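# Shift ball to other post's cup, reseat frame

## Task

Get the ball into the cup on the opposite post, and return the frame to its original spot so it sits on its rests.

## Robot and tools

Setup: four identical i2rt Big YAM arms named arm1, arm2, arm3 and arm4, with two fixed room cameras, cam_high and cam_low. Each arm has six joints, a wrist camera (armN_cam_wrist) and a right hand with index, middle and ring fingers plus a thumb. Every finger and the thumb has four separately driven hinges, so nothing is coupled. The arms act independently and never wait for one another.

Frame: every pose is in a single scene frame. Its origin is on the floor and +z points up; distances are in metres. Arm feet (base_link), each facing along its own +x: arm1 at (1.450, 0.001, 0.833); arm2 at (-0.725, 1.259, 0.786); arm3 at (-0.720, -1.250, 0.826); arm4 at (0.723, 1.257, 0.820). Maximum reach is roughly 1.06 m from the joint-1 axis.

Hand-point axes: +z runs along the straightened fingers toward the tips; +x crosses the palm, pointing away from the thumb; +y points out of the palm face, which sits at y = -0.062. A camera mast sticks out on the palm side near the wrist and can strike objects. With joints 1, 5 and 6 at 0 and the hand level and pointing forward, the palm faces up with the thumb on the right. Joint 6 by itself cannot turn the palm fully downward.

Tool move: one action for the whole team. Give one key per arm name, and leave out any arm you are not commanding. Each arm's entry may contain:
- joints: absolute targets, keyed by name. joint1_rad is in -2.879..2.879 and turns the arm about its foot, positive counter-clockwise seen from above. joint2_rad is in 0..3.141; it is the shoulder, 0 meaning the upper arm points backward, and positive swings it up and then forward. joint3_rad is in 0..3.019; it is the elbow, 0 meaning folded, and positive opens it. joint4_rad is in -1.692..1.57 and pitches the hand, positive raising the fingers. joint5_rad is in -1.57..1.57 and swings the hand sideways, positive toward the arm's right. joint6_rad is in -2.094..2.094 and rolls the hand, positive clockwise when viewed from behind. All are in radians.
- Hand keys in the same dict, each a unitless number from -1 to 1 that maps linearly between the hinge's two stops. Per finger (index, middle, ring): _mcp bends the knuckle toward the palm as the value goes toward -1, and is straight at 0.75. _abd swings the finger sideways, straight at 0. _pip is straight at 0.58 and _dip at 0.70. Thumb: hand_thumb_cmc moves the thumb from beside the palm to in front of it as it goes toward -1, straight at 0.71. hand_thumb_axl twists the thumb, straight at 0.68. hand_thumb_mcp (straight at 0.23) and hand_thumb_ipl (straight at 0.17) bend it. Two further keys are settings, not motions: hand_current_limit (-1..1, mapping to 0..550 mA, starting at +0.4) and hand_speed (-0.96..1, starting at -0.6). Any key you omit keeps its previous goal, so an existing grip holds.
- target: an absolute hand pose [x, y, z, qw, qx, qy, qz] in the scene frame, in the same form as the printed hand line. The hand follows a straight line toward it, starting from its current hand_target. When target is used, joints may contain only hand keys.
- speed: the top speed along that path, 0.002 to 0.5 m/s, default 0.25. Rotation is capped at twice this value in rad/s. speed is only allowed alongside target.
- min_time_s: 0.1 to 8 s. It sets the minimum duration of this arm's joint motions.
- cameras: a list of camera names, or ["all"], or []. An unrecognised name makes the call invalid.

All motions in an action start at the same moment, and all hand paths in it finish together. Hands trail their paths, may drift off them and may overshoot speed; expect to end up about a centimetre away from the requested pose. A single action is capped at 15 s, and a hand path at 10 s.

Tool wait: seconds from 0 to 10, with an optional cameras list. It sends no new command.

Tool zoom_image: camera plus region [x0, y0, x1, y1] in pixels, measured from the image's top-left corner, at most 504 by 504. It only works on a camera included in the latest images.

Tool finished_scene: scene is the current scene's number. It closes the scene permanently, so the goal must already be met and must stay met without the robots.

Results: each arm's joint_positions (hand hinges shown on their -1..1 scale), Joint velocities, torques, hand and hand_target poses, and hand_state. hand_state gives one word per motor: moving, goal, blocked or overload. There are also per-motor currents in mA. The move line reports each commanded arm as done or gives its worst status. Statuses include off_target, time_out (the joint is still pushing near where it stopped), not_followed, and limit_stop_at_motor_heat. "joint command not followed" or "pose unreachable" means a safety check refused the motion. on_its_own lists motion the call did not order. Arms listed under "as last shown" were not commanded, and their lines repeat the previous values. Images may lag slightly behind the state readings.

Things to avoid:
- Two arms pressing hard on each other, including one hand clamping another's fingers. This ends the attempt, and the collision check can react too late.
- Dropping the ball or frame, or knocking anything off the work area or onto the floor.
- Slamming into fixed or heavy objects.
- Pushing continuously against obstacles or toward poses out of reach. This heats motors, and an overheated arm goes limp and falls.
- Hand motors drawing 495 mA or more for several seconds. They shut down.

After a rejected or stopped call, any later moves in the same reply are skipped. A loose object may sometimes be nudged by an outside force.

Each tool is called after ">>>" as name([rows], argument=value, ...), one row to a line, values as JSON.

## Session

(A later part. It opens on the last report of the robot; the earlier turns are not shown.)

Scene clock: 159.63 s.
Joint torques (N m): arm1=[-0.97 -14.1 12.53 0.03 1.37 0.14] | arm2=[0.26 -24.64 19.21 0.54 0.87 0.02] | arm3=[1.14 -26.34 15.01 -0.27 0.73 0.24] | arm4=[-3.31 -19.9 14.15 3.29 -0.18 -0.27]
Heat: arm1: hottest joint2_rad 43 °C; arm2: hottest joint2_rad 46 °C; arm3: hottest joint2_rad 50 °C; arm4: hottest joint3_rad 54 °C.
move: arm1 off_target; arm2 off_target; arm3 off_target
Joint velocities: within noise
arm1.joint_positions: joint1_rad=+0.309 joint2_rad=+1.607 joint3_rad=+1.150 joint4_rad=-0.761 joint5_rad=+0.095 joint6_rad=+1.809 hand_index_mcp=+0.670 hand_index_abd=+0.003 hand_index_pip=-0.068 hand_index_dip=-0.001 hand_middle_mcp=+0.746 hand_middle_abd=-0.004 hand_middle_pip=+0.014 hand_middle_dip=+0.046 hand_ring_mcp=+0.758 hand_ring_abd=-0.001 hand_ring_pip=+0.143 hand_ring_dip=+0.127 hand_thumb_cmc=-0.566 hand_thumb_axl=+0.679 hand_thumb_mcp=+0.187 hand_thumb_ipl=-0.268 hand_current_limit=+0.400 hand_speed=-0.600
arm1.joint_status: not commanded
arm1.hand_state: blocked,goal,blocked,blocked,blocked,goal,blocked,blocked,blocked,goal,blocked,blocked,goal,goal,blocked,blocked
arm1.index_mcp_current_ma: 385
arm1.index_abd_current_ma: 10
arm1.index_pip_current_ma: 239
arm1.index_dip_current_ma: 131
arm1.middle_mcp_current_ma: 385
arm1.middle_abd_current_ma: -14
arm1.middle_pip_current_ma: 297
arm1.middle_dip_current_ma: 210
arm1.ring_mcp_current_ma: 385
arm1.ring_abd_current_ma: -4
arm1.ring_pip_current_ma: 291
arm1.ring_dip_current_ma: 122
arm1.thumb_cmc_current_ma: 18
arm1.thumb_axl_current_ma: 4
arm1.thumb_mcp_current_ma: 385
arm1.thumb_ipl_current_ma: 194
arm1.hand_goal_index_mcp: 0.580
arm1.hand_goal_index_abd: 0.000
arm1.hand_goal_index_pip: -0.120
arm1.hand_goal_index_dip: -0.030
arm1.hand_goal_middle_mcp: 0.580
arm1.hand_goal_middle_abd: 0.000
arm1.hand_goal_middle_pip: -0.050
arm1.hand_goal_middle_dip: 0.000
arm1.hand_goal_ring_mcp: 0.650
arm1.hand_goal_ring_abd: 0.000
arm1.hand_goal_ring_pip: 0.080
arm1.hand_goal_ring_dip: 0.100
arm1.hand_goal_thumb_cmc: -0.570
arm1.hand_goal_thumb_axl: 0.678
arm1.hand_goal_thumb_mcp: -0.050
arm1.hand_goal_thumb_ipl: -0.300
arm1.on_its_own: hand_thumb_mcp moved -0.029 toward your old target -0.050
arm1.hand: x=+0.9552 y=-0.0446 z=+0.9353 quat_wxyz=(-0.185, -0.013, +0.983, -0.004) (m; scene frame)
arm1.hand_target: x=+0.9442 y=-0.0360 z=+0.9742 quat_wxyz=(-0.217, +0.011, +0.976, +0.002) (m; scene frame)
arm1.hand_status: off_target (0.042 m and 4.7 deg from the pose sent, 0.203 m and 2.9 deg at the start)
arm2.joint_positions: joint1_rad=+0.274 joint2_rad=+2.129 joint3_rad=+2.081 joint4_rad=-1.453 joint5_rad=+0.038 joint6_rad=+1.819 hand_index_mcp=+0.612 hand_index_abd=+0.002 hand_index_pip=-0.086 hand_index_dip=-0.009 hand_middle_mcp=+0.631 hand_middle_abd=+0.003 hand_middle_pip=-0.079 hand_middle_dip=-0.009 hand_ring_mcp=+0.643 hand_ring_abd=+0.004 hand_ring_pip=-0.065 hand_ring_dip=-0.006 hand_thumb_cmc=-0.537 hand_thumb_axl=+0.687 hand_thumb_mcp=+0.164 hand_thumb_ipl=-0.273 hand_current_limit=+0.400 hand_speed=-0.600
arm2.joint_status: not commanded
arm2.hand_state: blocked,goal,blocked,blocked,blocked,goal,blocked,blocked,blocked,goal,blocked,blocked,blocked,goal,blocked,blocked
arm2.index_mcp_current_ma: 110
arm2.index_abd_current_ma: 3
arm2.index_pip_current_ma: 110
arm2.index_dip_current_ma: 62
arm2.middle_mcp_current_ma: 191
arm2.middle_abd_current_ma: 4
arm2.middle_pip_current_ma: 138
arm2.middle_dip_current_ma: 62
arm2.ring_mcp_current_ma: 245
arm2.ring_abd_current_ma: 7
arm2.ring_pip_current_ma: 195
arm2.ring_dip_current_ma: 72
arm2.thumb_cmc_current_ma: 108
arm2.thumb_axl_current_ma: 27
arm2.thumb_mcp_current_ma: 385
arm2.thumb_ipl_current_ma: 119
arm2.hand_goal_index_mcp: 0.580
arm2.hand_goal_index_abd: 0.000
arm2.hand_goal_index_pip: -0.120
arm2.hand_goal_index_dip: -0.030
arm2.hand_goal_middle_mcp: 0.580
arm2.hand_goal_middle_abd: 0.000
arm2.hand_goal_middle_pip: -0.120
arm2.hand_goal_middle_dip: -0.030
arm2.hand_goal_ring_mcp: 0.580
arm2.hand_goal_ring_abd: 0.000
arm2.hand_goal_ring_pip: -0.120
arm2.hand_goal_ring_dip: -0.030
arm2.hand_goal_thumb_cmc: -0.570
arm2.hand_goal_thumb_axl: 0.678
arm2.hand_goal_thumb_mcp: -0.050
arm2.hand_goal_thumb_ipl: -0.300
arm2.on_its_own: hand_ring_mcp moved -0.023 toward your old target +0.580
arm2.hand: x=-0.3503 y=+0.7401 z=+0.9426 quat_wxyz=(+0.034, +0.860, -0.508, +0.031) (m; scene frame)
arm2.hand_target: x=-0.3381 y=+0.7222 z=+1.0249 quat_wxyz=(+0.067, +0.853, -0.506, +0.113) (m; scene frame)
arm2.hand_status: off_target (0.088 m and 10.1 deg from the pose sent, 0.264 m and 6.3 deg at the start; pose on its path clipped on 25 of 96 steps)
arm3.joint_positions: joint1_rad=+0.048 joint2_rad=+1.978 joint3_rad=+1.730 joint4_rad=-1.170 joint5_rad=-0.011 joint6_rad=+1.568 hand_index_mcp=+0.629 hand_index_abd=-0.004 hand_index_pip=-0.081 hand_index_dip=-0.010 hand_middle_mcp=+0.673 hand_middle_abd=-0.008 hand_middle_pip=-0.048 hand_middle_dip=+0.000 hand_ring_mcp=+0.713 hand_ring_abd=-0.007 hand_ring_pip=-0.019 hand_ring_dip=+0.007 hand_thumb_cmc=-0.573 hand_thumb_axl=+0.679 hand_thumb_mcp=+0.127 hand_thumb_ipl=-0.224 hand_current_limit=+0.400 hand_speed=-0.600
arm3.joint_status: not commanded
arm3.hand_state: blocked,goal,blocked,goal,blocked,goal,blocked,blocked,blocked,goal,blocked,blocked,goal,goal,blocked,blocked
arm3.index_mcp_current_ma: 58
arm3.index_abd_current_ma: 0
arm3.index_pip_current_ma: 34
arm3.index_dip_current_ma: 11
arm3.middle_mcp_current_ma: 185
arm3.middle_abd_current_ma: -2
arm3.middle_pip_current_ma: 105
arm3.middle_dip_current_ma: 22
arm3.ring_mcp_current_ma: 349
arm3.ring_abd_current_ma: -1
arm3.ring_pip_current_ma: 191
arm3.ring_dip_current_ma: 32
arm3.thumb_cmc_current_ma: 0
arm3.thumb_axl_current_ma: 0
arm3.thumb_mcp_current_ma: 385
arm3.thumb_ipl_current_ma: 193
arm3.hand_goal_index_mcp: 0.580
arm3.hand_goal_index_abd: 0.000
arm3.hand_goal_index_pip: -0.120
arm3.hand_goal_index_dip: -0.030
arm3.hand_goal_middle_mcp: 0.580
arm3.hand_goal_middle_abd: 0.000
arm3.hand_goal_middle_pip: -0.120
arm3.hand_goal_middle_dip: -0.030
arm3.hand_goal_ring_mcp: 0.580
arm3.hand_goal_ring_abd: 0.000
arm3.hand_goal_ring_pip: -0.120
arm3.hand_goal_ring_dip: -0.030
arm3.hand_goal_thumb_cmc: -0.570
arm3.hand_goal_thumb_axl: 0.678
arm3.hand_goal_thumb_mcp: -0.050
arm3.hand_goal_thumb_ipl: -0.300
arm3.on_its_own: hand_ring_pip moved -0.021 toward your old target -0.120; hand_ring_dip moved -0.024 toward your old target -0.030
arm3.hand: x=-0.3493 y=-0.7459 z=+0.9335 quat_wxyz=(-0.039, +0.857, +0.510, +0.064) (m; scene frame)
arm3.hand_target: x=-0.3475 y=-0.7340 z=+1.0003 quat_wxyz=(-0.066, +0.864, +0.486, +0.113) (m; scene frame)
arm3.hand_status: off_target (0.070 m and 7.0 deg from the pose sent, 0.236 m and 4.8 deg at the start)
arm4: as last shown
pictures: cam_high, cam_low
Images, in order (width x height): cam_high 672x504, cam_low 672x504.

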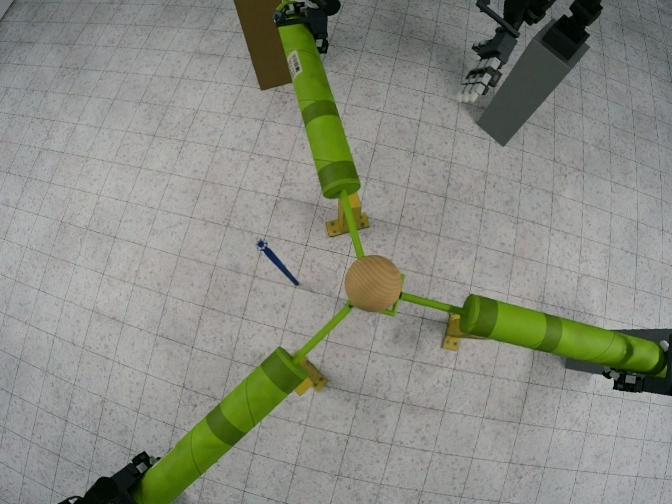

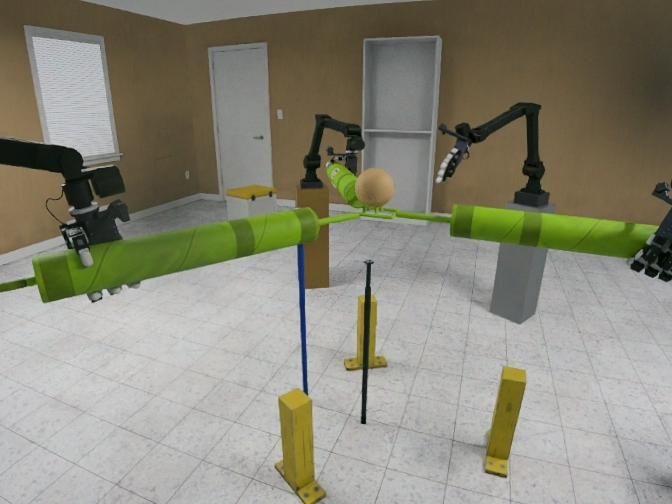

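>>> move(arm1={"target":[0.793,-0.012,0.985,-0.2164,0.011,0.9762,0.0025],"speed":0.06}, arm2={"target":[-0.482,0.739,1.012,-0.0665,-0.8529,0.5054,-0.1123],"speed":0.06}, arm3={"target":[-0.496,-0.707,0.994,-0.064,0.8641,0.486,0.1137],"speed":0.06}, cameras=["cam_high","cam_low"])

Scene clock: 167.87 s.
Joint torques (N m): arm1=[-1.32 -16.91 14.58 0.64 0.9 -0.1] | arm2=[-0.85 -21.54 14.04 1.98 0.31 -0.14] | arm3=[1.38 -25.93 10.97 1.54 1.41 0.06] | arm4=[-3.25 -19.9 14.12 3.3 -0.18 -0.26]
Heat: arm1: hottest joint3_rad 44 °C; arm2: hottest joint3_rad 49 °C; arm3: hottest joint2_rad 51 °C; arm4: hottest joint3_rad 54 °C.
move: arm1 off_target; arm2 off_target; arm3 off_target
Joint velocities: within noise
arm1.joint_positions: joint1_rad=+0.213 joint2_rad=+1.928 joint3_rad=+1.620 joint4_rad=-0.913 joint5_rad=+0.066 joint6_rad=+1.737 hand_index_mcp=+0.670 hand_index_abd=+0.003 hand_index_pip=-0.068 hand_index_dip=+0.002 hand_middle_mcp=+0.746 hand_middle_abd=-0.001 hand_middle_pip=+0.014 hand_middle_dip=+0.039 hand_ring_mcp=+0.756 hand_ring_abd=+0.003 hand_ring_pip=+0.139 hand_ring_dip=+0.122 hand_thumb_cmc=-0.560 hand_thumb_axl=+0.681 hand_thumb_mcp=+0.187 hand_thumb_ipl=-0.268 hand_current_limit=+0.400 hand_speed=-0.600
arm1.joint_status: not commanded
arm1.hand_state: blocked,goal,blocked,blocked,blocked,goal,blocked,blocked,blocked,goal,blocked,blocked,goal,goal,blocked,blocked
arm1.index_mcp_current_ma: 385
arm1.index_abd_current_ma: 10
arm1.index_pip_current_ma: 239
arm1.index_dip_current_ma: 143
arm1.middle_mcp_current_ma: 385
arm1.middle_abd_current_ma: -3
arm1.middle_pip_current_ma: 297
arm1.middle_dip_current_ma: 179
arm1.ring_mcp_current_ma: 385
arm1.ring_abd_current_ma: 11
arm1.ring_pip_current_ma: 272
arm1.ring_dip_current_ma: 98
arm1.thumb_cmc_current_ma: 42
arm1.thumb_axl_current_ma: 12
arm1.thumb_mcp_current_ma: 385
arm1.thumb_ipl_current_ma: 194
arm1.hand_goal_index_mcp: 0.580
arm1.hand_goal_index_abd: 0.000
arm1.hand_goal_index_pip: -0.120
arm1.hand_goal_index_dip: -0.030
arm1.hand_goal_middle_mcp: 0.580
arm1.hand_goal_middle_abd: 0.000
arm1.hand_goal_middle_pip: -0.050
arm1.hand_goal_middle_dip: 0.000
arm1.hand_goal_ring_mcp: 0.650
arm1.hand_goal_ring_abd: 0.000
arm1.hand_goal_ring_pip: 0.080
arm1.hand_goal_ring_dip: 0.100
arm1.hand_goal_thumb_cmc: -0.570
arm1.hand_goal_thumb_axl: 0.678
arm1.hand_goal_thumb_mcp: -0.050
arm1.hand_goal_thumb_ipl: -0.300
arm1.hand: x=+0.8145 y=-0.0253 z=+0.9442 quat_wxyz=(-0.181, -0.004, +0.983, -0.003) (m; scene frame)
arm1.hand_target: x=+0.7956 y=-0.0117 z=+0.9852 quat_wxyz=(-0.217, +0.011, +0.976, +0.003) (m; scene frame)
arm1.hand_status: off_target (0.048 m and 4.5 deg from the pose sent, 0.173 m and 4.7 deg at the start)
arm2.joint_positions: joint1_rad=+0.123 joint2_rad=+1.815 joint3_rad=+1.618 joint4_rad=-1.293 joint5_rad=+0.015 joint6_rad=+1.671 hand_index_mcp=+0.609 hand_index_abd=+0.002 hand_index_pip=-0.086 hand_index_dip=-0.009 hand_middle_mcp=+0.624 hand_middle_abd=+0.002 hand_middle_pip=-0.078 hand_middle_dip=+0.001 hand_ring_mcp=+0.634 hand_ring_abd=+0.004 hand_ring_pip=-0.059 hand_ring_dip=+0.007 hand_thumb_cmc=-0.548 hand_thumb_axl=+0.687 hand_thumb_mcp=+0.164 hand_thumb_ipl=-0.273 hand_current_limit=+0.400 hand_speed=-0.600
arm2.joint_status: not commanded
arm2.hand_state: blocked,goal,blocked,blocked,blocked,goal,blocked,blocked,blocked,goal,blocked,blocked,blocked,goal,blocked,blocked
arm2.index_mcp_current_ma: 95
arm2.index_abd_current_ma: 3
arm2.index_pip_current_ma: 110
arm2.index_dip_current_ma: 62
arm2.middle_mcp_current_ma: 158
arm2.middle_abd_current_ma: 4
arm2.middle_pip_current_ma: 139
arm2.middle_dip_current_ma: 100
arm2.ring_mcp_current_ma: 205
arm2.ring_abd_current_ma: 7
arm2.ring_pip_current_ma: 219
arm2.ring_dip_current_ma: 122
arm2.thumb_cmc_current_ma: 66
arm2.thumb_axl_current_ma: 27
arm2.thumb_mcp_current_ma: 385
arm2.thumb_ipl_current_ma: 119
arm2.hand_goal_index_mcp: 0.580
arm2.hand_goal_index_abd: 0.000
arm2.hand_goal_index_pip: -0.120
arm2.hand_goal_index_dip: -0.030
arm2.hand_goal_middle_mcp: 0.580
arm2.hand_goal_middle_abd: 0.000
arm2.hand_goal_middle_pip: -0.120
arm2.hand_goal_middle_dip: -0.030
arm2.hand_goal_ring_mcp: 0.580
arm2.hand_goal_ring_abd: 0.000
arm2.hand_goal_ring_pip: -0.120
arm2.hand_goal_ring_dip: -0.030
arm2.hand_goal_thumb_cmc: -0.570
arm2.hand_goal_thumb_axl: 0.678
arm2.hand_goal_thumb_mcp: -0.050
arm2.hand_goal_thumb_ipl: -0.300
arm2.hand: x=-0.4871 y=+0.7655 z=+0.9508 quat_wxyz=(+0.030, +0.860, -0.509, +0.036) (m; scene frame)
arm2.hand_target: x=-0.4847 y=+0.7434 z=+1.0129 quat_wxyz=(+0.068, +0.853, -0.506, +0.111) (m; scene frame)
arm2.hand_status: off_target (0.067 m and 9.7 deg from the pose sent, 0.149 m and 10.1 deg at the start)
arm3.joint_positions: joint1_rad=+0.288 joint2_rad=+1.906 joint3_rad=+1.640 joint4_rad=-1.166 joint5_rad=+0.041 joint6_rad=+1.835 hand_index_mcp=+0.633 hand_index_abd=+0.000 hand_index_pip=-0.081 hand_index_dip=-0.008 hand_middle_mcp=+0.671 hand_middle_abd=+0.000 hand_middle_pip=-0.049 hand_middle_dip=-0.002 hand_ring_mcp=+0.712 hand_ring_abd=+0.004 hand_ring_pip=-0.026 hand_ring_dip=+0.002 hand_thumb_cmc=-0.569 hand_thumb_axl=+0.678 hand_thumb_mcp=+0.122 hand_thumb_ipl=-0.226 hand_current_limit=+0.400 hand_speed=-0.600
arm3.joint_status: not commanded
arm3.hand_state: blocked,goal,blocked,blocked,blocked,goal,blocked,blocked,blocked,goal,blocked,blocked,goal,goal,blocked,blocked
arm3.index_mcp_current_ma: 68
arm3.index_abd_current_ma: 0
arm3.index_pip_current_ma: 34
arm3.index_dip_current_ma: 13
arm3.middle_mcp_current_ma: 176
arm3.middle_abd_current_ma: 0
arm3.middle_pip_current_ma: 102
arm3.middle_dip_current_ma: 20
arm3.ring_mcp_current_ma: 341
arm3.ring_abd_current_ma: 0
arm3.ring_pip_current_ma: 169
arm3.ring_dip_current_ma: 25
arm3.thumb_cmc_current_ma: 0
arm3.thumb_axl_current_ma: 0
arm3.thumb_mcp_current_ma: 385
arm3.thumb_ipl_current_ma: 188
arm3.hand_goal_index_mcp: 0.580
arm3.hand_goal_index_abd: 0.000
arm3.hand_goal_index_pip: -0.120
arm3.hand_goal_index_dip: -0.030
arm3.hand_goal_middle_mcp: 0.580
arm3.hand_goal_middle_abd: 0.000
arm3.hand_goal_middle_pip: -0.120
arm3.hand_goal_middle_dip: -0.030
arm3.hand_goal_ring_mcp: 0.580
arm3.hand_goal_ring_abd: 0.000
arm3.hand_goal_ring_pip: -0.120
arm3.hand_goal_ring_dip: -0.030
arm3.hand_goal_thumb_cmc: -0.570
arm3.hand_goal_thumb_axl: 0.678
arm3.hand_goal_thumb_mcp: -0.050
arm3.hand_goal_thumb_ipl: -0.300
arm3.hand: x=-0.4932 y=-0.7208 z=+0.9412 quat_wxyz=(-0.030, +0.865, +0.497, +0.064) (m; scene frame)
arm3.hand_target: x=-0.4964 y=-0.7091 z=+0.9930 quat_wxyz=(-0.065, +0.864, +0.486, +0.112) (m; scene frame)
arm3.hand_status: off_target (0.055 m and 7.0 deg from the pose sent, 0.163 m and 7.0 deg at the start)
arm4: as last shown
pictures: cam_high, cam_low
Images, in order (width x height): cam_high 672x504, cam_low 672x504.

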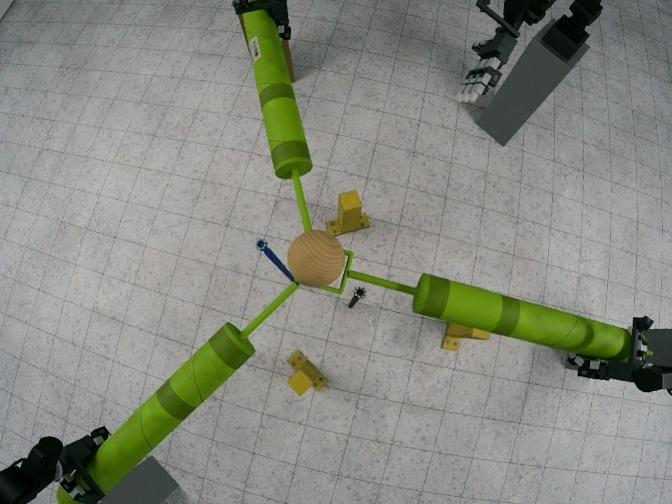

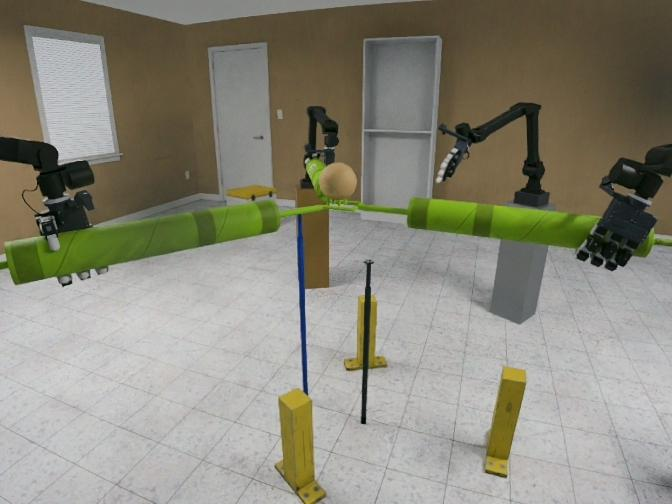

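>>> move(arm1={"target":[0.638,0.010,0.996,-0.2164,0.011,0.9762,0.0025],"speed":0.06}, arm2={"target":[-0.637,0.761,1.0,-0.0665,-0.8529,0.5054,-0.1123],"speed":0.06}, arm3={"target":[-0.651,-0.685,0.984,-0.064,0.8641,0.486,0.1137],"speed":0.06}, cameras=["cam_high","cam_low"])

>>> zoom_image(camera="cam_high", region=[210, 190, 330, 280])

>>> zoom_image(camera="cam_low", region=[240, 140, 360, 230])

Scene clock: 174.60 s.
Joint torques (N m): arm1=[-1.26 -22.95 16.31 1.26 0.8 -0.2] | arm2=[0.09 -17.14 13.87 2.1 -0.21 0.05] | arm3=[1.08 -23.94 12.21 0.66 1.65 -0.22] | arm4=[-3.25 -19.84 14.13 3.32 -0.18 -0.26]
Heat: arm1: hottest joint3_rad 45 °C; arm2: hottest joint3_rad 49 °C; arm3: hottest joint2_rad 50 °C; arm4: hottest joint3_rad 55 °C.
move: arm1 off_target; arm2 off_target; arm3 off_target
Joint velocities: within noise
arm1.joint_positions: joint1_rad=+0.145 joint2_rad=+2.476 joint3_rad=+2.559 joint4_rad=-1.335 joint5_rad=+0.045 joint6_rad=+1.692 hand_index_mcp=+0.670 hand_index_abd=+0.003 hand_index_pip=-0.068 hand_index_dip=+0.003 hand_middle_mcp=+0.746 hand_middle_abd=+0.001 hand_middle_pip=+0.005 hand_middle_dip=+0.025 hand_ring_mcp=+0.728 hand_ring_abd=+0.007 hand_ring_pip=+0.136 hand_ring_dip=+0.119 hand_thumb_cmc=-0.544 hand_thumb_axl=+0.686 hand_thumb_mcp=+0.187 hand_thumb_ipl=-0.268 hand_current_limit=+0.400 hand_speed=-0.600
arm1.joint_status: not commanded
arm1.hand_state: blocked,goal,blocked,blocked,blocked,goal,blocked,blocked,blocked,goal,blocked,goal,blocked,goal,blocked,blocked
arm1.index_mcp_current_ma: 385
arm1.index_abd_current_ma: 10
arm1.index_pip_current_ma: 239
arm1.index_dip_current_ma: 147
arm1.middle_mcp_current_ma: 385
arm1.middle_abd_current_ma: 4
arm1.middle_pip_current_ma: 254
arm1.middle_dip_current_ma: 109
arm1.ring_mcp_current_ma: 385
arm1.ring_abd_current_ma: 25
arm1.ring_pip_current_ma: 259
arm1.ring_dip_current_ma: 82
arm1.thumb_cmc_current_ma: 116
arm1.thumb_axl_current_ma: 41
arm1.thumb_mcp_current_ma: 385
arm1.thumb_ipl_current_ma: 194
arm1.hand_goal_index_mcp: 0.580
arm1.hand_goal_index_abd: 0.000
arm1.hand_goal_index_pip: -0.120
arm1.hand_goal_index_dip: -0.030
arm1.hand_goal_middle_mcp: 0.580
arm1.hand_goal_middle_abd: 0.000
arm1.hand_goal_middle_pip: -0.050
arm1.hand_goal_middle_dip: 0.000
arm1.hand_goal_ring_mcp: 0.650
arm1.hand_goal_ring_abd: 0.000
arm1.hand_goal_ring_pip: 0.080
arm1.hand_goal_ring_dip: 0.100
arm1.hand_goal_thumb_cmc: -0.570
arm1.hand_goal_thumb_axl: 0.678
arm1.hand_goal_thumb_mcp: -0.050
arm1.hand_goal_thumb_ipl: -0.300
arm1.on_its_own: hand_ring_mcp moved -0.028 toward your old target +0.650
arm1.hand: x=+0.6585 y=-0.0027 z=+0.9401 quat_wxyz=(-0.164, +0.005, +0.986, -0.001) (m; scene frame)
arm1.hand_target: x=+0.6429 y=+0.0102 z=+0.9961 quat_wxyz=(-0.217, +0.011, +0.976, +0.003) (m; scene frame)
arm1.hand_status: off_target (0.061 m and 6.2 deg from the pose sent, 0.187 m and 4.5 deg at the start)
arm2.joint_positions: joint1_rad=-0.144 joint2_rad=+1.580 joint3_rad=+1.313 joint4_rad=-1.217 joint5_rad=-0.038 joint6_rad=+1.405 hand_index_mcp=+0.601 hand_index_abd=+0.002 hand_index_pip=-0.087 hand_index_dip=-0.010 hand_middle_mcp=+0.619 hand_middle_abd=+0.004 hand_middle_pip=-0.078 hand_middle_dip=+0.005 hand_ring_mcp=+0.632 hand_ring_abd=+0.004 hand_ring_pip=-0.059 hand_ring_dip=+0.016 hand_thumb_cmc=-0.558 hand_thumb_axl=+0.685 hand_thumb_mcp=+0.167 hand_thumb_ipl=-0.273 hand_current_limit=+0.400 hand_speed=-0.600
arm2.joint_status: not commanded
arm2.hand_state: blocked,goal,blocked,blocked,blocked,goal,blocked,blocked,blocked,goal,blocked,blocked,goal,goal,blocked,blocked
arm2.index_mcp_current_ma: 67
arm2.index_abd_current_ma: 3
arm2.index_pip_current_ma: 103
arm2.index_dip_current_ma: 59
arm2.middle_mcp_current_ma: 139
arm2.middle_abd_current_ma: 7
arm2.middle_pip_current_ma: 139
arm2.middle_dip_current_ma: 115
arm2.ring_mcp_current_ma: 195
arm2.ring_abd_current_ma: 7
arm2.ring_pip_current_ma: 220
arm2.ring_dip_current_ma: 157
arm2.thumb_cmc_current_ma: 33
arm2.thumb_axl_current_ma: 22
arm2.thumb_mcp_current_ma: 385
arm2.thumb_ipl_current_ma: 119
arm2.hand_goal_index_mcp: 0.580
arm2.hand_goal_index_abd: 0.000
arm2.hand_goal_index_pip: -0.120
arm2.hand_goal_index_dip: -0.030
arm2.hand_goal_middle_mcp: 0.580
arm2.hand_goal_middle_abd: 0.000
arm2.hand_goal_middle_pip: -0.120
arm2.hand_goal_middle_dip: -0.030
arm2.hand_goal_ring_mcp: 0.580
arm2.hand_goal_ring_abd: 0.000
arm2.hand_goal_ring_pip: -0.120
arm2.hand_goal_ring_dip: -0.030
arm2.hand_goal_thumb_cmc: -0.570
arm2.hand_goal_thumb_axl: 0.678
arm2.hand_goal_thumb_mcp: -0.050
arm2.hand_goal_thumb_ipl: -0.300
arm2.hand: x=-0.6448 y=+0.7857 z=+0.9492 quat_wxyz=(+0.019, +0.860, -0.508, +0.048) (m; scene frame)
arm2.hand_target: x=-0.6383 y=+0.7645 z=+1.0011 quat_wxyz=(+0.067, +0.853, -0.505, +0.112) (m; scene frame)
arm2.hand_status: off_target (0.057 m and 9.2 deg from the pose sent, 0.158 m and 9.7 deg at the start)
arm3.joint_positions: joint1_rad=+0.562 joint2_rad=+1.896 joint3_rad=+1.619 joint4_rad=-1.161 joint5_rad=+0.087 joint6_rad=+2.082 hand_index_mcp=+0.633 hand_index_abd=+0.001 hand_index_pip=-0.087 hand_index_dip=-0.015 hand_middle_mcp=+0.667 hand_middle_abd=+0.009 hand_middle_pip=-0.049 hand_middle_dip=-0.003 hand_ring_mcp=+0.705 hand_ring_abd=+0.013 hand_ring_pip=-0.026 hand_ring_dip=+0.013 hand_thumb_cmc=-0.572 hand_thumb_axl=+0.679 hand_thumb_mcp=+0.123 hand_thumb_ipl=-0.226 hand_current_limit=+0.400 hand_speed=-0.600
arm3.joint_status: not commanded
arm3.hand_state: blocked,goal,blocked,goal,blocked,goal,blocked,blocked,blocked,goal,blocked,blocked,goal,goal,blocked,blocked
arm3.index_mcp_current_ma: 68
arm3.index_abd_current_ma: 0
arm3.index_pip_current_ma: 27
arm3.index_dip_current_ma: 7
arm3.middle_mcp_current_ma: 163
arm3.middle_abd_current_ma: 2
arm3.middle_pip_current_ma: 102
arm3.middle_dip_current_ma: 19
arm3.ring_mcp_current_ma: 311
arm3.ring_abd_current_ma: 4
arm3.ring_pip_current_ma: 169
arm3.ring_dip_current_ma: 43
arm3.thumb_cmc_current_ma: 0
arm3.thumb_axl_current_ma: 0
arm3.thumb_mcp_current_ma: 385
arm3.thumb_ipl_current_ma: 188
arm3.hand_goal_index_mcp: 0.580
arm3.hand_goal_index_abd: 0.000
arm3.hand_goal_index_pip: -0.120
arm3.hand_goal_index_dip: -0.030
arm3.hand_goal_middle_mcp: 0.580
arm3.hand_goal_middle_abd: 0.000
arm3.hand_goal_middle_pip: -0.120
arm3.hand_goal_middle_dip: -0.030
arm3.hand_goal_ring_mcp: 0.580
arm3.hand_goal_ring_abd: 0.000
arm3.hand_goal_ring_pip: -0.120
arm3.hand_goal_ring_dip: -0.030
arm3.hand_goal_thumb_cmc: -0.570
arm3.hand_goal_thumb_axl: 0.678
arm3.hand_goal_thumb_mcp: -0.050
arm3.hand_goal_thumb_ipl: -0.300
arm3.hand: x=-0.6494 y=-0.7025 z=+0.9381 quat_wxyz=(-0.031, +0.858, +0.507, +0.071) (m; scene frame)
arm3.hand_target: x=-0.6506 y=-0.6874 z=+0.9837 quat_wxyz=(-0.068, +0.854, +0.505, +0.109) (m; scene frame)
arm3.hand_status: off_target (0.049 m and 6.6 deg from the pose sent, 0.167 m and 7.0 deg at the start; a joint's target at an end of its range on 37 of 104 steps)
arm4: as last shown
pictures: cam_high, cam_low
Images, in order (width x height): cam_high 672x504, cam_low 672x504.

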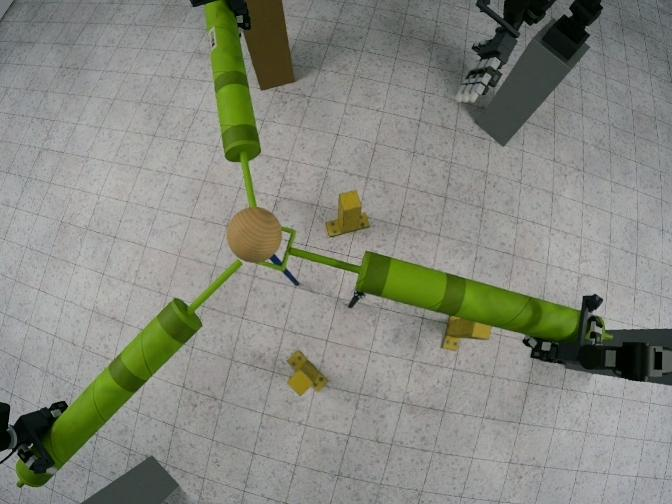

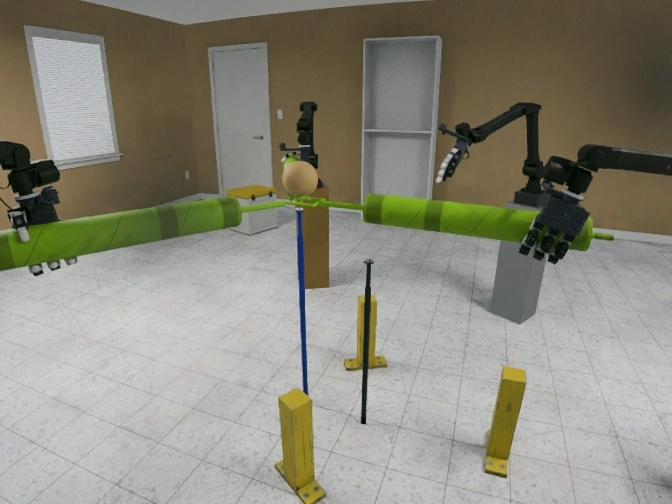

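Scaled by 4.200 from the camera's 672x504 image, which has a finer 960x720 frame.

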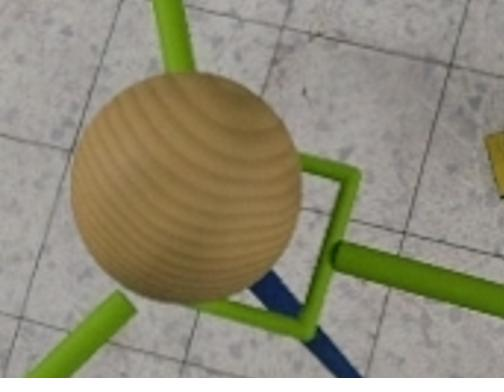

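Scaled by 4.200 from the camera's 672x504 image, which has a finer 960x720 frame.

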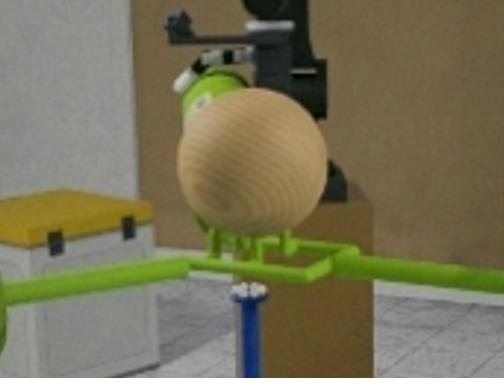

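>>> move(arm1={"target":[0.628,0.015,0.966,-0.2164,0.011,0.9762,0.0025],"speed":0.04}, arm2={"target":[-0.647,0.766,0.966,-0.0665,-0.8529,0.5054,-0.1123],"speed":0.04}, arm3={"target":[-0.661,-0.680,0.954,-0.064,0.8641,0.486,0.1137],"speed":0.04}, cameras=["cam_high","cam_low"])

>>> zoom_image(camera="cam_high", region=[210, 190, 330, 280])

>>> zoom_image(camera="cam_low", region=[240, 150, 360, 240])

Scene clock: 180.20 s.
Joint torques (N m): arm1=[-1.03 -23.12 15.34 1.91 0.81 -0.21] | arm2=[-0.09 -16.5 13.01 1.88 -0.29 0.04] | arm3=[2.26 -22.42 11 1.66 1.32 -0.23] | arm4=[-3.25 -19.9 14.12 3.32 -0.18 -0.26]
Heat: arm1: hottest joint3_rad 46 °C; arm2: hottest joint3_rad 49 °C; arm3: hottest joint2_rad 49 °C; arm4: hottest joint3_rad 55 °C.
move: arm1 off_target; arm2 off_target; arm3 off_target
Joint velocities: within noise
arm1.joint_positions: joint1_rad=+0.134 joint2_rad=+2.513 joint3_rad=+2.559 joint4_rad=-1.307 joint5_rad=+0.040 joint6_rad=+1.684 hand_index_mcp=+0.670 hand_index_abd=+0.003 hand_index_pip=-0.068 hand_index_dip=+0.003 hand_middle_mcp=+0.741 hand_middle_abd=+0.002 hand_middle_pip=+0.004 hand_middle_dip=+0.024 hand_ring_mcp=+0.718 hand_ring_abd=+0.008 hand_ring_pip=+0.133 hand_ring_dip=+0.118 hand_thumb_cmc=-0.544 hand_thumb_axl=+0.686 hand_thumb_mcp=+0.187 hand_thumb_ipl=-0.267 hand_current_limit=+0.400 hand_speed=-0.600
arm1.joint_status: not commanded
arm1.hand_state: blocked,goal,blocked,blocked,blocked,goal,blocked,blocked,blocked,goal,blocked,goal,blocked,goal,blocked,blocked
arm1.index_mcp_current_ma: 385
arm1.index_abd_current_ma: 10
arm1.index_pip_current_ma: 239
arm1.index_dip_current_ma: 147
arm1.middle_mcp_current_ma: 385
arm1.middle_abd_current_ma: 6
arm1.middle_pip_current_ma: 249
arm1.middle_dip_current_ma: 104
arm1.ring_mcp_current_ma: 338
arm1.ring_abd_current_ma: 28
arm1.ring_pip_current_ma: 241
arm1.ring_dip_current_ma: 78
arm1.thumb_cmc_current_ma: 115
arm1.thumb_axl_current_ma: 41
arm1.thumb_mcp_current_ma: 385
arm1.thumb_ipl_current_ma: 198
arm1.hand_goal_index_mcp: 0.580
arm1.hand_goal_index_abd: 0.000
arm1.hand_goal_index_pip: -0.120
arm1.hand_goal_index_dip: -0.030
arm1.hand_goal_middle_mcp: 0.580
arm1.hand_goal_middle_abd: 0.000
arm1.hand_goal_middle_pip: -0.050
arm1.hand_goal_middle_dip: 0.000
arm1.hand_goal_ring_mcp: 0.650
arm1.hand_goal_ring_abd: 0.000
arm1.hand_goal_ring_pip: 0.080
arm1.hand_goal_ring_dip: 0.100
arm1.hand_goal_thumb_cmc: -0.570
arm1.hand_goal_thumb_axl: 0.678
arm1.hand_goal_thumb_mcp: -0.050
arm1.hand_goal_thumb_ipl: -0.300
arm1.hand: x=+0.6523 y=+0.0044 z=+0.9121 quat_wxyz=(-0.159, +0.006, +0.987, -0.002) (m; scene frame)
arm1.hand_target: x=+0.6329 y=+0.0152 z=+0.9668 quat_wxyz=(-0.217, +0.011, +0.976, +0.003) (m; scene frame)
arm1.hand_status: off_target (0.060 m and 6.7 deg from the pose sent, 0.044 m and 6.1 deg at the start)
arm2.joint_positions: joint1_rad=-0.157 joint2_rad=+1.574 joint3_rad=+1.228 joint4_rad=-1.119 joint5_rad=-0.040 joint6_rad=+1.389 hand_index_mcp=+0.598 hand_index_abd=+0.002 hand_index_pip=-0.089 hand_index_dip=-0.010 hand_middle_mcp=+0.619 hand_middle_abd=+0.004 hand_middle_pip=-0.077 hand_middle_dip=+0.006 hand_ring_mcp=+0.632 hand_ring_abd=+0.005 hand_ring_pip=-0.054 hand_ring_dip=+0.022 hand_thumb_cmc=-0.568 hand_thumb_axl=+0.682 hand_thumb_mcp=+0.169 hand_thumb_ipl=-0.272 hand_current_limit=+0.400 hand_speed=-0.600
arm2.joint_status: not commanded
arm2.hand_state: goal,goal,blocked,blocked,blocked,goal,blocked,blocked,blocked,goal,blocked,blocked,goal,goal,blocked,blocked
arm2.index_mcp_current_ma: 53
arm2.index_abd_current_ma: 3
arm2.index_pip_current_ma: 96
arm2.index_dip_current_ma: 59
arm2.middle_mcp_current_ma: 139
arm2.middle_abd_current_ma: 7
arm2.middle_pip_current_ma: 144
arm2.middle_dip_current_ma: 118
arm2.ring_mcp_current_ma: 195
arm2.ring_abd_current_ma: 8
arm2.ring_pip_current_ma: 240
arm2.ring_dip_current_ma: 184
arm2.thumb_cmc_current_ma: 4
arm2.thumb_axl_current_ma: 10
arm2.thumb_mcp_current_ma: 385
arm2.thumb_ipl_current_ma: 121
arm2.hand_goal_index_mcp: 0.580
arm2.hand_goal_index_abd: 0.000
arm2.hand_goal_index_pip: -0.120
arm2.hand_goal_index_dip: -0.030
arm2.hand_goal_middle_mcp: 0.580
arm2.hand_goal_middle_abd: 0.000
arm2.hand_goal_middle_pip: -0.120
arm2.hand_goal_middle_dip: -0.030
arm2.hand_goal_ring_mcp: 0.580
arm2.hand_goal_ring_abd: 0.000
arm2.hand_goal_ring_pip: -0.120
arm2.hand_goal_ring_dip: -0.030
arm2.hand_goal_thumb_cmc: -0.570
arm2.hand_goal_thumb_axl: 0.678
arm2.hand_goal_thumb_mcp: -0.050
arm2.hand_goal_thumb_ipl: -0.300
arm2.hand: x=-0.6526 y=+0.7894 z=+0.9209 quat_wxyz=(+0.026, +0.860, -0.506, +0.055) (m; scene frame)
arm2.hand_target: x=-0.6480 y=+0.7686 z=+0.9668 quat_wxyz=(+0.067, +0.853, -0.505, +0.112) (m; scene frame)
arm2.hand_status: off_target (0.051 m and 8.1 deg from the pose sent, 0.026 m and 9.2 deg at the start)
arm3.joint_positions: joint1_rad=+0.571 joint2_rad=+1.910 joint3_rad=+1.598 joint4_rad=-1.116 joint5_rad=+0.091 joint6_rad=+2.082 hand_index_mcp=+0.631 hand_index_abd=+0.001 hand_index_pip=-0.090 hand_index_dip=-0.015 hand_middle_mcp=+0.667 hand_middle_abd=+0.009 hand_middle_pip=-0.049 hand_middle_dip=+0.001 hand_ring_mcp=+0.705 hand_ring_abd=+0.016 hand_ring_pip=-0.019 hand_ring_dip=+0.026 hand_thumb_cmc=-0.584 hand_thumb_axl=+0.679 hand_thumb_mcp=+0.123 hand_thumb_ipl=-0.226 hand_current_limit=+0.400 hand_speed=-0.600
arm3.joint_status: not commanded
arm3.hand_state: blocked,goal,blocked,goal,blocked,goal,blocked,blocked,blocked,goal,blocked,blocked,goal,goal,blocked,blocked
arm3.index_mcp_current_ma: 64
arm3.index_abd_current_ma: 0
arm3.index_pip_current_ma: 22
arm3.index_dip_current_ma: 6
arm3.middle_mcp_current_ma: 163
arm3.middle_abd_current_ma: 2
arm3.middle_pip_current_ma: 102
arm3.middle_dip_current_ma: 24
arm3.ring_mcp_current_ma: 311
arm3.ring_abd_current_ma: 6
arm3.ring_pip_current_ma: 192
arm3.ring_dip_current_ma: 67
arm3.thumb_cmc_current_ma: -6
arm3.thumb_axl_current_ma: 0
arm3.thumb_mcp_current_ma: 385
arm3.thumb_ipl_current_ma: 188
arm3.hand_goal_index_mcp: 0.580
arm3.hand_goal_index_abd: 0.000
arm3.hand_goal_index_pip: -0.120
arm3.hand_goal_index_dip: -0.030
arm3.hand_goal_middle_mcp: 0.580
arm3.hand_goal_middle_abd: 0.000
arm3.hand_goal_middle_pip: -0.120
arm3.hand_goal_middle_dip: -0.030
arm3.hand_goal_ring_mcp: 0.580
arm3.hand_goal_ring_abd: 0.000
arm3.hand_goal_ring_pip: -0.120
arm3.hand_goal_ring_dip: -0.030
arm3.hand_goal_thumb_cmc: -0.570
arm3.hand_goal_thumb_axl: 0.678
arm3.hand_goal_thumb_mcp: -0.050
arm3.hand_goal_thumb_ipl: -0.300
arm3.hand: x=-0.6538 y=-0.6989 z=+0.9225 quat_wxyz=(-0.034, +0.856, +0.511, +0.075) (m; scene frame)
arm3.hand_target: x=-0.6607 y=-0.6815 z=+0.9543 quat_wxyz=(-0.069, +0.849, +0.513, +0.107) (m; scene frame)
arm3.hand_status: off_target (0.037 m and 6.3 deg from the pose sent, 0.030 m and 6.6 deg at the start; a joint's target at an end of its range on 42 of 42 steps)
arm4: as last shown
pictures: cam_high, cam_low
Images, in order (width x height): cam_high 672x504, cam_low 672x504.

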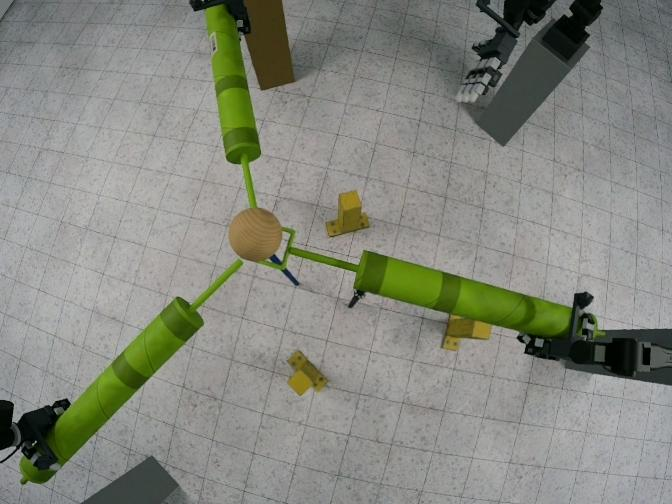

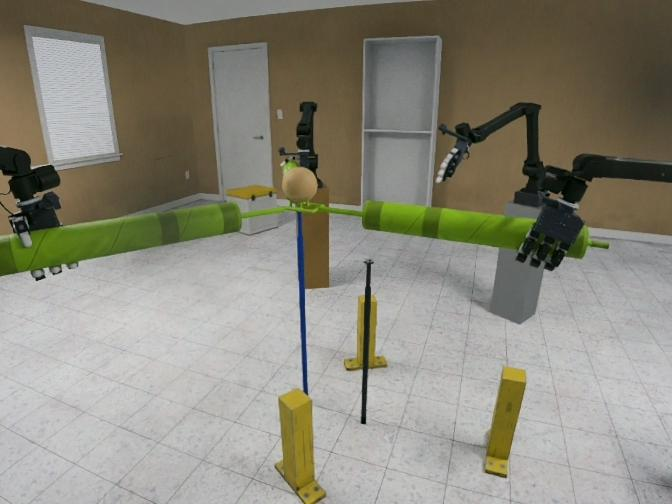

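Scaled by 4.200 from the camera's 672x504 image, which has a finer 960x720 frame.

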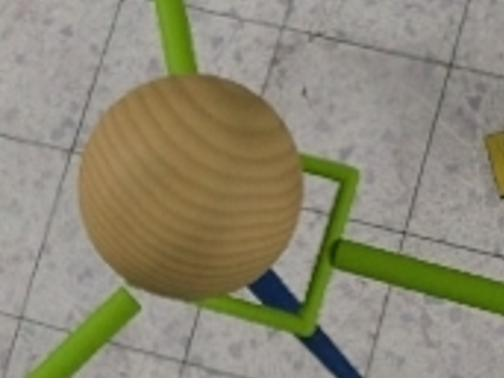

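Scaled by 4.200 from the camera's 672x504 image, which has a finer 960x720 frame.

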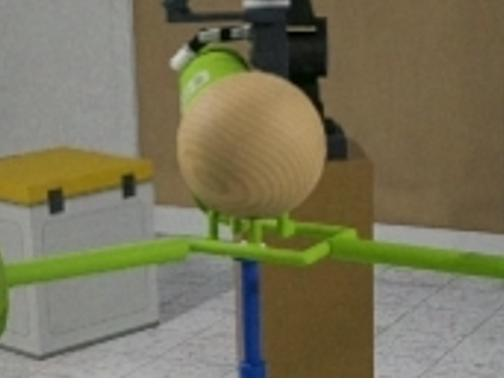

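>>> move(arm1={"target":[0.621,0.011,0.944,-0.2164,0.011,0.9762,0.0025],"speed":0.04}, arm2={"target":[-0.655,0.762,0.942,-0.0665,-0.8529,0.5054,-0.1123],"speed":0.04}, arm3={"target":[-0.670,-0.684,0.925,-0.064,0.8641,0.486,0.1137],"speed":0.04}, cameras=["cam_high","cam_low"])

>>> zoom_image(camera="cam_high", region=[210, 190, 330, 280])

>>> zoom_image(camera="cam_low", region=[240, 150, 360, 240])

Scene clock: 184.47 s.
Joint torques (N m): arm1=[-0.44 -23.47 15.68 1.68 0.77 -0.13] | arm2=[-0.09 -14.68 12.81 1.96 -0.29 0.1] | arm3=[3.25 -22.3 10.54 1.22 1.11 -0.21] | arm4=[-3.31 -19.84 14.12 3.29 -0.18 -0.27]
Heat: arm1: hottest joint3_rad 47 °C; arm2: hottest joint3_rad 49 °C; arm3: hottest joint3_rad 50 °C; arm4: hottest joint3_rad 55 °C.
move: arm1 off_target; arm2 off_target; arm3 off_target
Joint velocities: within noise
arm1.joint_positions: joint1_rad=+0.134 joint2_rad=+2.545 joint3_rad=+2.559 joint4_rad=-1.274 joint5_rad=+0.043 joint6_rad=+1.682 hand_index_mcp=+0.670 hand_index_abd=+0.003 hand_index_pip=-0.068 hand_index_dip=+0.005 hand_middle_mcp=+0.740 hand_middle_abd=+0.004 hand_middle_pip=+0.004 hand_middle_dip=+0.024 hand_ring_mcp=+0.718 hand_ring_abd=+0.011 hand_ring_pip=+0.133 hand_ring_dip=+0.119 hand_thumb_cmc=-0.546 hand_thumb_axl=+0.686 hand_thumb_mcp=+0.187 hand_thumb_ipl=-0.267 hand_current_limit=+0.400 hand_speed=-0.600
arm1.joint_status: not commanded
arm1.hand_state: blocked,goal,blocked,blocked,blocked,goal,blocked,blocked,blocked,goal,blocked,goal,blocked,goal,blocked,blocked
arm1.index_mcp_current_ma: 385
arm1.index_abd_current_ma: 10
arm1.index_pip_current_ma: 239
arm1.index_dip_current_ma: 157
arm1.middle_mcp_current_ma: 385
arm1.middle_abd_current_ma: 13
arm1.middle_pip_current_ma: 249
arm1.middle_dip_current_ma: 104
arm1.ring_mcp_current_ma: 336
arm1.ring_abd_current_ma: 40
arm1.ring_pip_current_ma: 241
arm1.ring_dip_current_ma: 82
arm1.thumb_cmc_current_ma: 110
arm1.thumb_axl_current_ma: 41
arm1.thumb_mcp_current_ma: 385
arm1.thumb_ipl_current_ma: 198
arm1.hand_goal_index_mcp: 0.580
arm1.hand_goal_index_abd: 0.000
arm1.hand_goal_index_pip: -0.120
arm1.hand_goal_index_dip: -0.030
arm1.hand_goal_middle_mcp: 0.580
arm1.hand_goal_middle_abd: 0.000
arm1.hand_goal_middle_pip: -0.050
arm1.hand_goal_middle_dip: 0.000
arm1.hand_goal_ring_mcp: 0.650
arm1.hand_goal_ring_abd: 0.000
arm1.hand_goal_ring_pip: 0.080
arm1.hand_goal_ring_dip: 0.100
arm1.hand_goal_thumb_cmc: -0.570
arm1.hand_goal_thumb_axl: 0.678
arm1.hand_goal_thumb_mcp: -0.050
arm1.hand_goal_thumb_ipl: -0.300
arm1.hand: x=+0.6464 y=+0.0042 z=+0.8894 quat_wxyz=(-0.160, +0.005, +0.987, +0.000) (m; scene frame)
arm1.hand_target: x=+0.6260 y=+0.0113 z=+0.9448 quat_wxyz=(-0.217, +0.011, +0.976, +0.003) (m; scene frame)
arm1.hand_status: off_target (0.061 m and 6.6 deg from the pose sent, 0.045 m and 6.7 deg at the start)
arm2.joint_positions: joint1_rad=-0.176 joint2_rad=+1.574 joint3_rad=+1.189 joint4_rad=-1.059 joint5_rad=-0.045 joint6_rad=+1.364 hand_index_mcp=+0.597 hand_index_abd=+0.002 hand_index_pip=-0.100 hand_index_dip=-0.018 hand_middle_mcp=+0.619 hand_middle_abd=+0.005 hand_middle_pip=-0.077 hand_middle_dip=+0.006 hand_ring_mcp=+0.632 hand_ring_abd=+0.009 hand_ring_pip=-0.043 hand_ring_dip=+0.033 hand_thumb_cmc=-0.584 hand_thumb_axl=+0.676 hand_thumb_mcp=+0.175 hand_thumb_ipl=-0.272 hand_current_limit=+0.400 hand_speed=-0.600
arm2.joint_status: not commanded
arm2.hand_state: goal,goal,blocked,goal,blocked,goal,blocked,blocked,blocked,goal,blocked,blocked,goal,goal,blocked,blocked
arm2.index_mcp_current_ma: 51
arm2.index_abd_current_ma: 3
arm2.index_pip_current_ma: 59
arm2.index_dip_current_ma: 31
arm2.middle_mcp_current_ma: 139
arm2.middle_abd_current_ma: 10
arm2.middle_pip_current_ma: 144
arm2.middle_dip_current_ma: 118
arm2.ring_mcp_current_ma: 196
arm2.ring_abd_current_ma: 19
arm2.ring_pip_current_ma: 288
arm2.ring_dip_current_ma: 231
arm2.thumb_cmc_current_ma: -40
arm2.thumb_axl_current_ma: -4
arm2.thumb_mcp_current_ma: 385
arm2.thumb_ipl_current_ma: 124
arm2.hand_goal_index_mcp: 0.580
arm2.hand_goal_index_abd: 0.000
arm2.hand_goal_index_pip: -0.120
arm2.hand_goal_index_dip: -0.030
arm2.hand_goal_middle_mcp: 0.580
arm2.hand_goal_middle_abd: 0.000
arm2.hand_goal_middle_pip: -0.120
arm2.hand_goal_middle_dip: -0.030
arm2.hand_goal_ring_mcp: 0.580
arm2.hand_goal_ring_abd: 0.000
arm2.hand_goal_ring_pip: -0.120
arm2.hand_goal_ring_dip: -0.030
arm2.hand_goal_thumb_cmc: -0.570
arm2.hand_goal_thumb_axl: 0.678
arm2.hand_goal_thumb_mcp: -0.050
arm2.hand_goal_thumb_ipl: -0.300
arm2.hand: x=-0.6602 y=+0.7859 z=+0.9077 quat_wxyz=(+0.032, +0.861, -0.503, +0.065) (m; scene frame)
arm2.hand_target: x=-0.6556 y=+0.7639 z=+0.9432 quat_wxyz=(+0.067, +0.853, -0.505, +0.112) (m; scene frame)
arm2.hand_status: off_target (0.042 m and 6.8 deg from the pose sent, 0.035 m and 8.1 deg at the start)
arm3.joint_positions: joint1_rad=+0.580 joint2_rad=+1.917 joint3_rad=+1.538 joint4_rad=-1.040 joint5_rad=+0.095 joint6_rad=+2.082 hand_index_mcp=+0.631 hand_index_abd=+0.001 hand_index_pip=-0.092 hand_index_dip=-0.017 hand_middle_mcp=+0.667 hand_middle_abd=+0.009 hand_middle_pip=-0.049 hand_middle_dip=+0.001 hand_ring_mcp=+0.704 hand_ring_abd=+0.016 hand_ring_pip=-0.018 hand_ring_dip=+0.031 hand_thumb_cmc=-0.586 hand_thumb_axl=+0.678 hand_thumb_mcp=+0.123 hand_thumb_ipl=-0.226 hand_current_limit=+0.400 hand_speed=-0.600
arm3.joint_status: not commanded
arm3.hand_state: blocked,goal,blocked,goal,blocked,goal,blocked,blocked,blocked,goal,blocked,blocked,goal,goal,blocked,blocked
arm3.index_mcp_current_ma: 64
arm3.index_abd_current_ma: 0
arm3.index_pip_current_ma: 19
arm3.index_dip_current_ma: 5
arm3.middle_mcp_current_ma: 163
arm3.middle_abd_current_ma: 2
arm3.middle_pip_current_ma: 102
arm3.middle_dip_current_ma: 24
arm3.ring_mcp_current_ma: 308
arm3.ring_abd_current_ma: 6
arm3.ring_pip_current_ma: 193
arm3.ring_dip_current_ma: 78
arm3.thumb_cmc_current_ma: -8
arm3.thumb_axl_current_ma: 0
arm3.thumb_mcp_current_ma: 385
arm3.thumb_ipl_current_ma: 188
arm3.hand_goal_index_mcp: 0.580
arm3.hand_goal_index_abd: 0.000
arm3.hand_goal_index_pip: -0.120
arm3.hand_goal_index_dip: -0.030
arm3.hand_goal_middle_mcp: 0.580
arm3.hand_goal_middle_abd: 0.000
arm3.hand_goal_middle_pip: -0.120
arm3.hand_goal_middle_dip: -0.030
arm3.hand_goal_ring_mcp: 0.580
arm3.hand_goal_ring_abd: 0.000
arm3.hand_goal_ring_pip: -0.120
arm3.hand_goal_ring_dip: -0.030
arm3.hand_goal_thumb_cmc: -0.570
arm3.hand_goal_thumb_axl: 0.678
arm3.hand_goal_thumb_mcp: -0.050
arm3.hand_goal_thumb_ipl: -0.300
arm3.hand: x=-0.6576 y=-0.7026 z=+0.8973 quat_wxyz=(-0.038, +0.854, +0.514, +0.079) (m; scene frame)
arm3.hand_target: x=-0.6695 y=-0.6853 z=+0.9253 quat_wxyz=(-0.070, +0.845, +0.519, +0.105) (m; scene frame)
arm3.hand_status: off_target (0.036 m and 6.0 deg from the pose sent, 0.022 m and 6.3 deg at the start; a joint's target at an end of its range on 39 of 39 steps)
arm4.joint_positions: joint1_rad=-0.199 joint2_rad=+1.823 joint3_rad=+1.448 joint4_rad=-0.108 joint5_rad=-0.371 joint6_rad=+0.991 hand_index_mcp=+0.756 hand_index_abd=+0.002 hand_index_pip=+0.577 hand_index_dip=+0.696 hand_middle_mcp=+0.756 hand_middle_abd=+0.002 hand_middle_pip=+0.577 hand_middle_dip=+0.696 hand_ring_mcp=+0.756 hand_ring_abd=+0.002 hand_ring_pip=+0.577 hand_ring_dip=+0.696 hand_thumb_cmc=+0.715 hand_thumb_axl=+0.677 hand_thumb_mcp=+0.226 hand_thumb_ipl=+0.168 hand_current_limit=+0.400 hand_speed=-0.600
arm4.joint_status: not commanded
arm4.hand_state: goal,goal,goal,goal,goal,goal,goal,goal,goal,goal,goal,goal,goal,goal,goal,goal
arm4.index_mcp_current_ma: 2
arm4.index_abd_current_ma: 2
arm4.index_pip_current_ma: 1
arm4.index_dip_current_ma: 0
arm4.middle_mcp_current_ma: 2
arm4.middle_abd_current_ma: 2
arm4.middle_pip_current_ma: 1
arm4.middle_dip_current_ma: 0
arm4.ring_mcp_current_ma: 2
arm4.ring_abd_current_ma: 1
arm4.ring_pip_current_ma: 1
arm4.ring_dip_current_ma: 0
arm4.thumb_cmc_current_ma: 2
arm4.thumb_axl_current_ma: -1
arm4.thumb_mcp_current_ma: 0
arm4.thumb_ipl_current_ma: 0
arm4.hand_goal_index_mcp: 0.754
arm4.hand_goal_index_abd: 0.000
arm4.hand_goal_index_pip: 0.576
arm4.hand_goal_index_dip: 0.696
arm4.hand_goal_middle_mcp: 0.754
arm4.hand_goal_middle_abd: 0.000
arm4.hand_goal_middle_pip: 0.576
arm4.hand_goal_middle_dip: 0.696
arm4.hand_goal_ring_mcp: 0.754
arm4.hand_goal_ring_abd: 0.000
arm4.hand_goal_ring_pip: 0.576
arm4.hand_goal_ring_dip: 0.696
arm4.hand_goal_thumb_cmc: 0.714
arm4.hand_goal_thumb_axl: 0.678
arm4.hand_goal_thumb_mcp: 0.226
arm4.hand_goal_thumb_ipl: 0.168
arm4.hand: x=+0.1863 y=+0.6799 z=+1.0539 quat_wxyz=(+0.480, +0.624, -0.577, +0.218) (m; scene frame)
arm4.hand_target: x=+0.1726 y=+0.6730 z=+1.1003 quat_wxyz=(+0.517, +0.616, -0.554, +0.214) (m; scene frame)
arm4.hand_status: not commanded
pictures: cam_high, cam_low
Images, in order (width x height): cam_high 672x504, cam_low 672x504.

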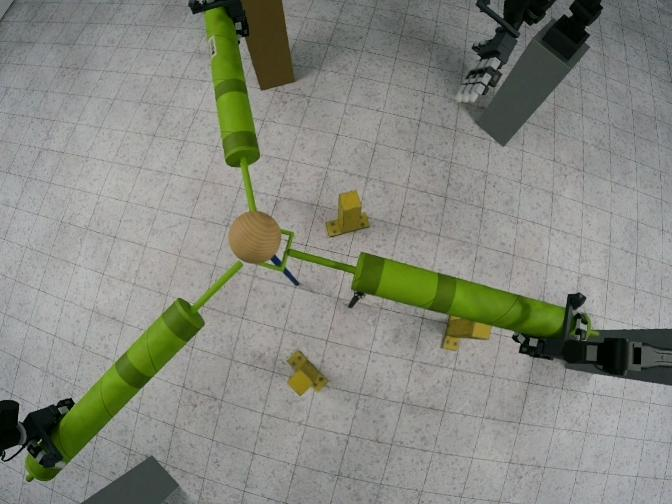

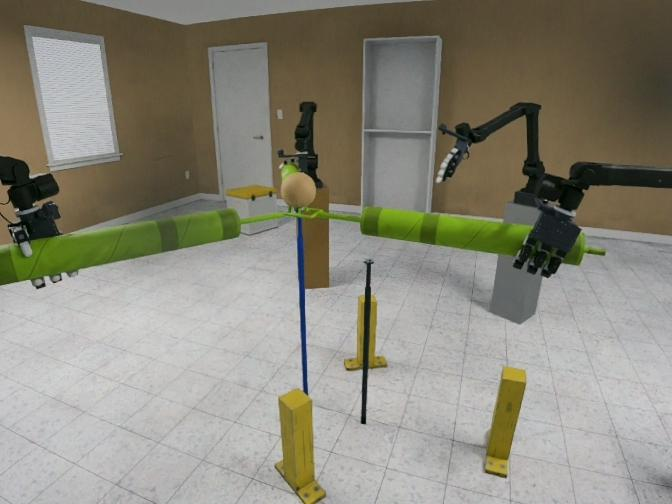

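Scaled by 4.200 from the camera's 672x504 image, which has a finer 960x720 frame.

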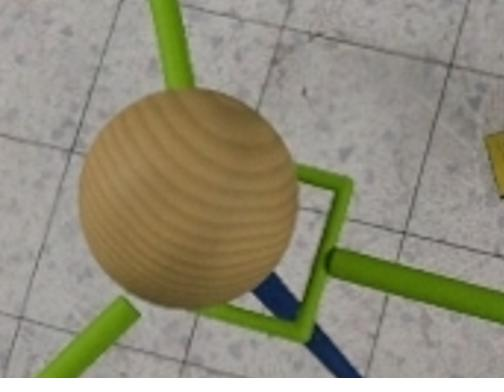

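Scaled by 4.200 from the camera's 672x504 image, which has a finer 960x720 frame.

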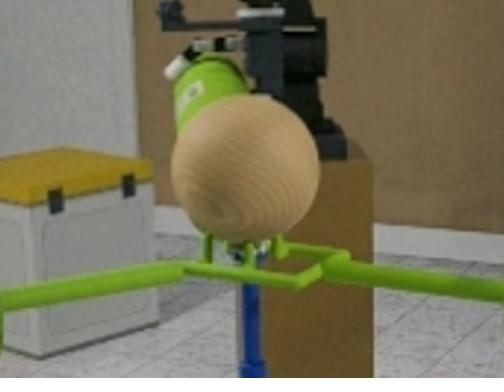

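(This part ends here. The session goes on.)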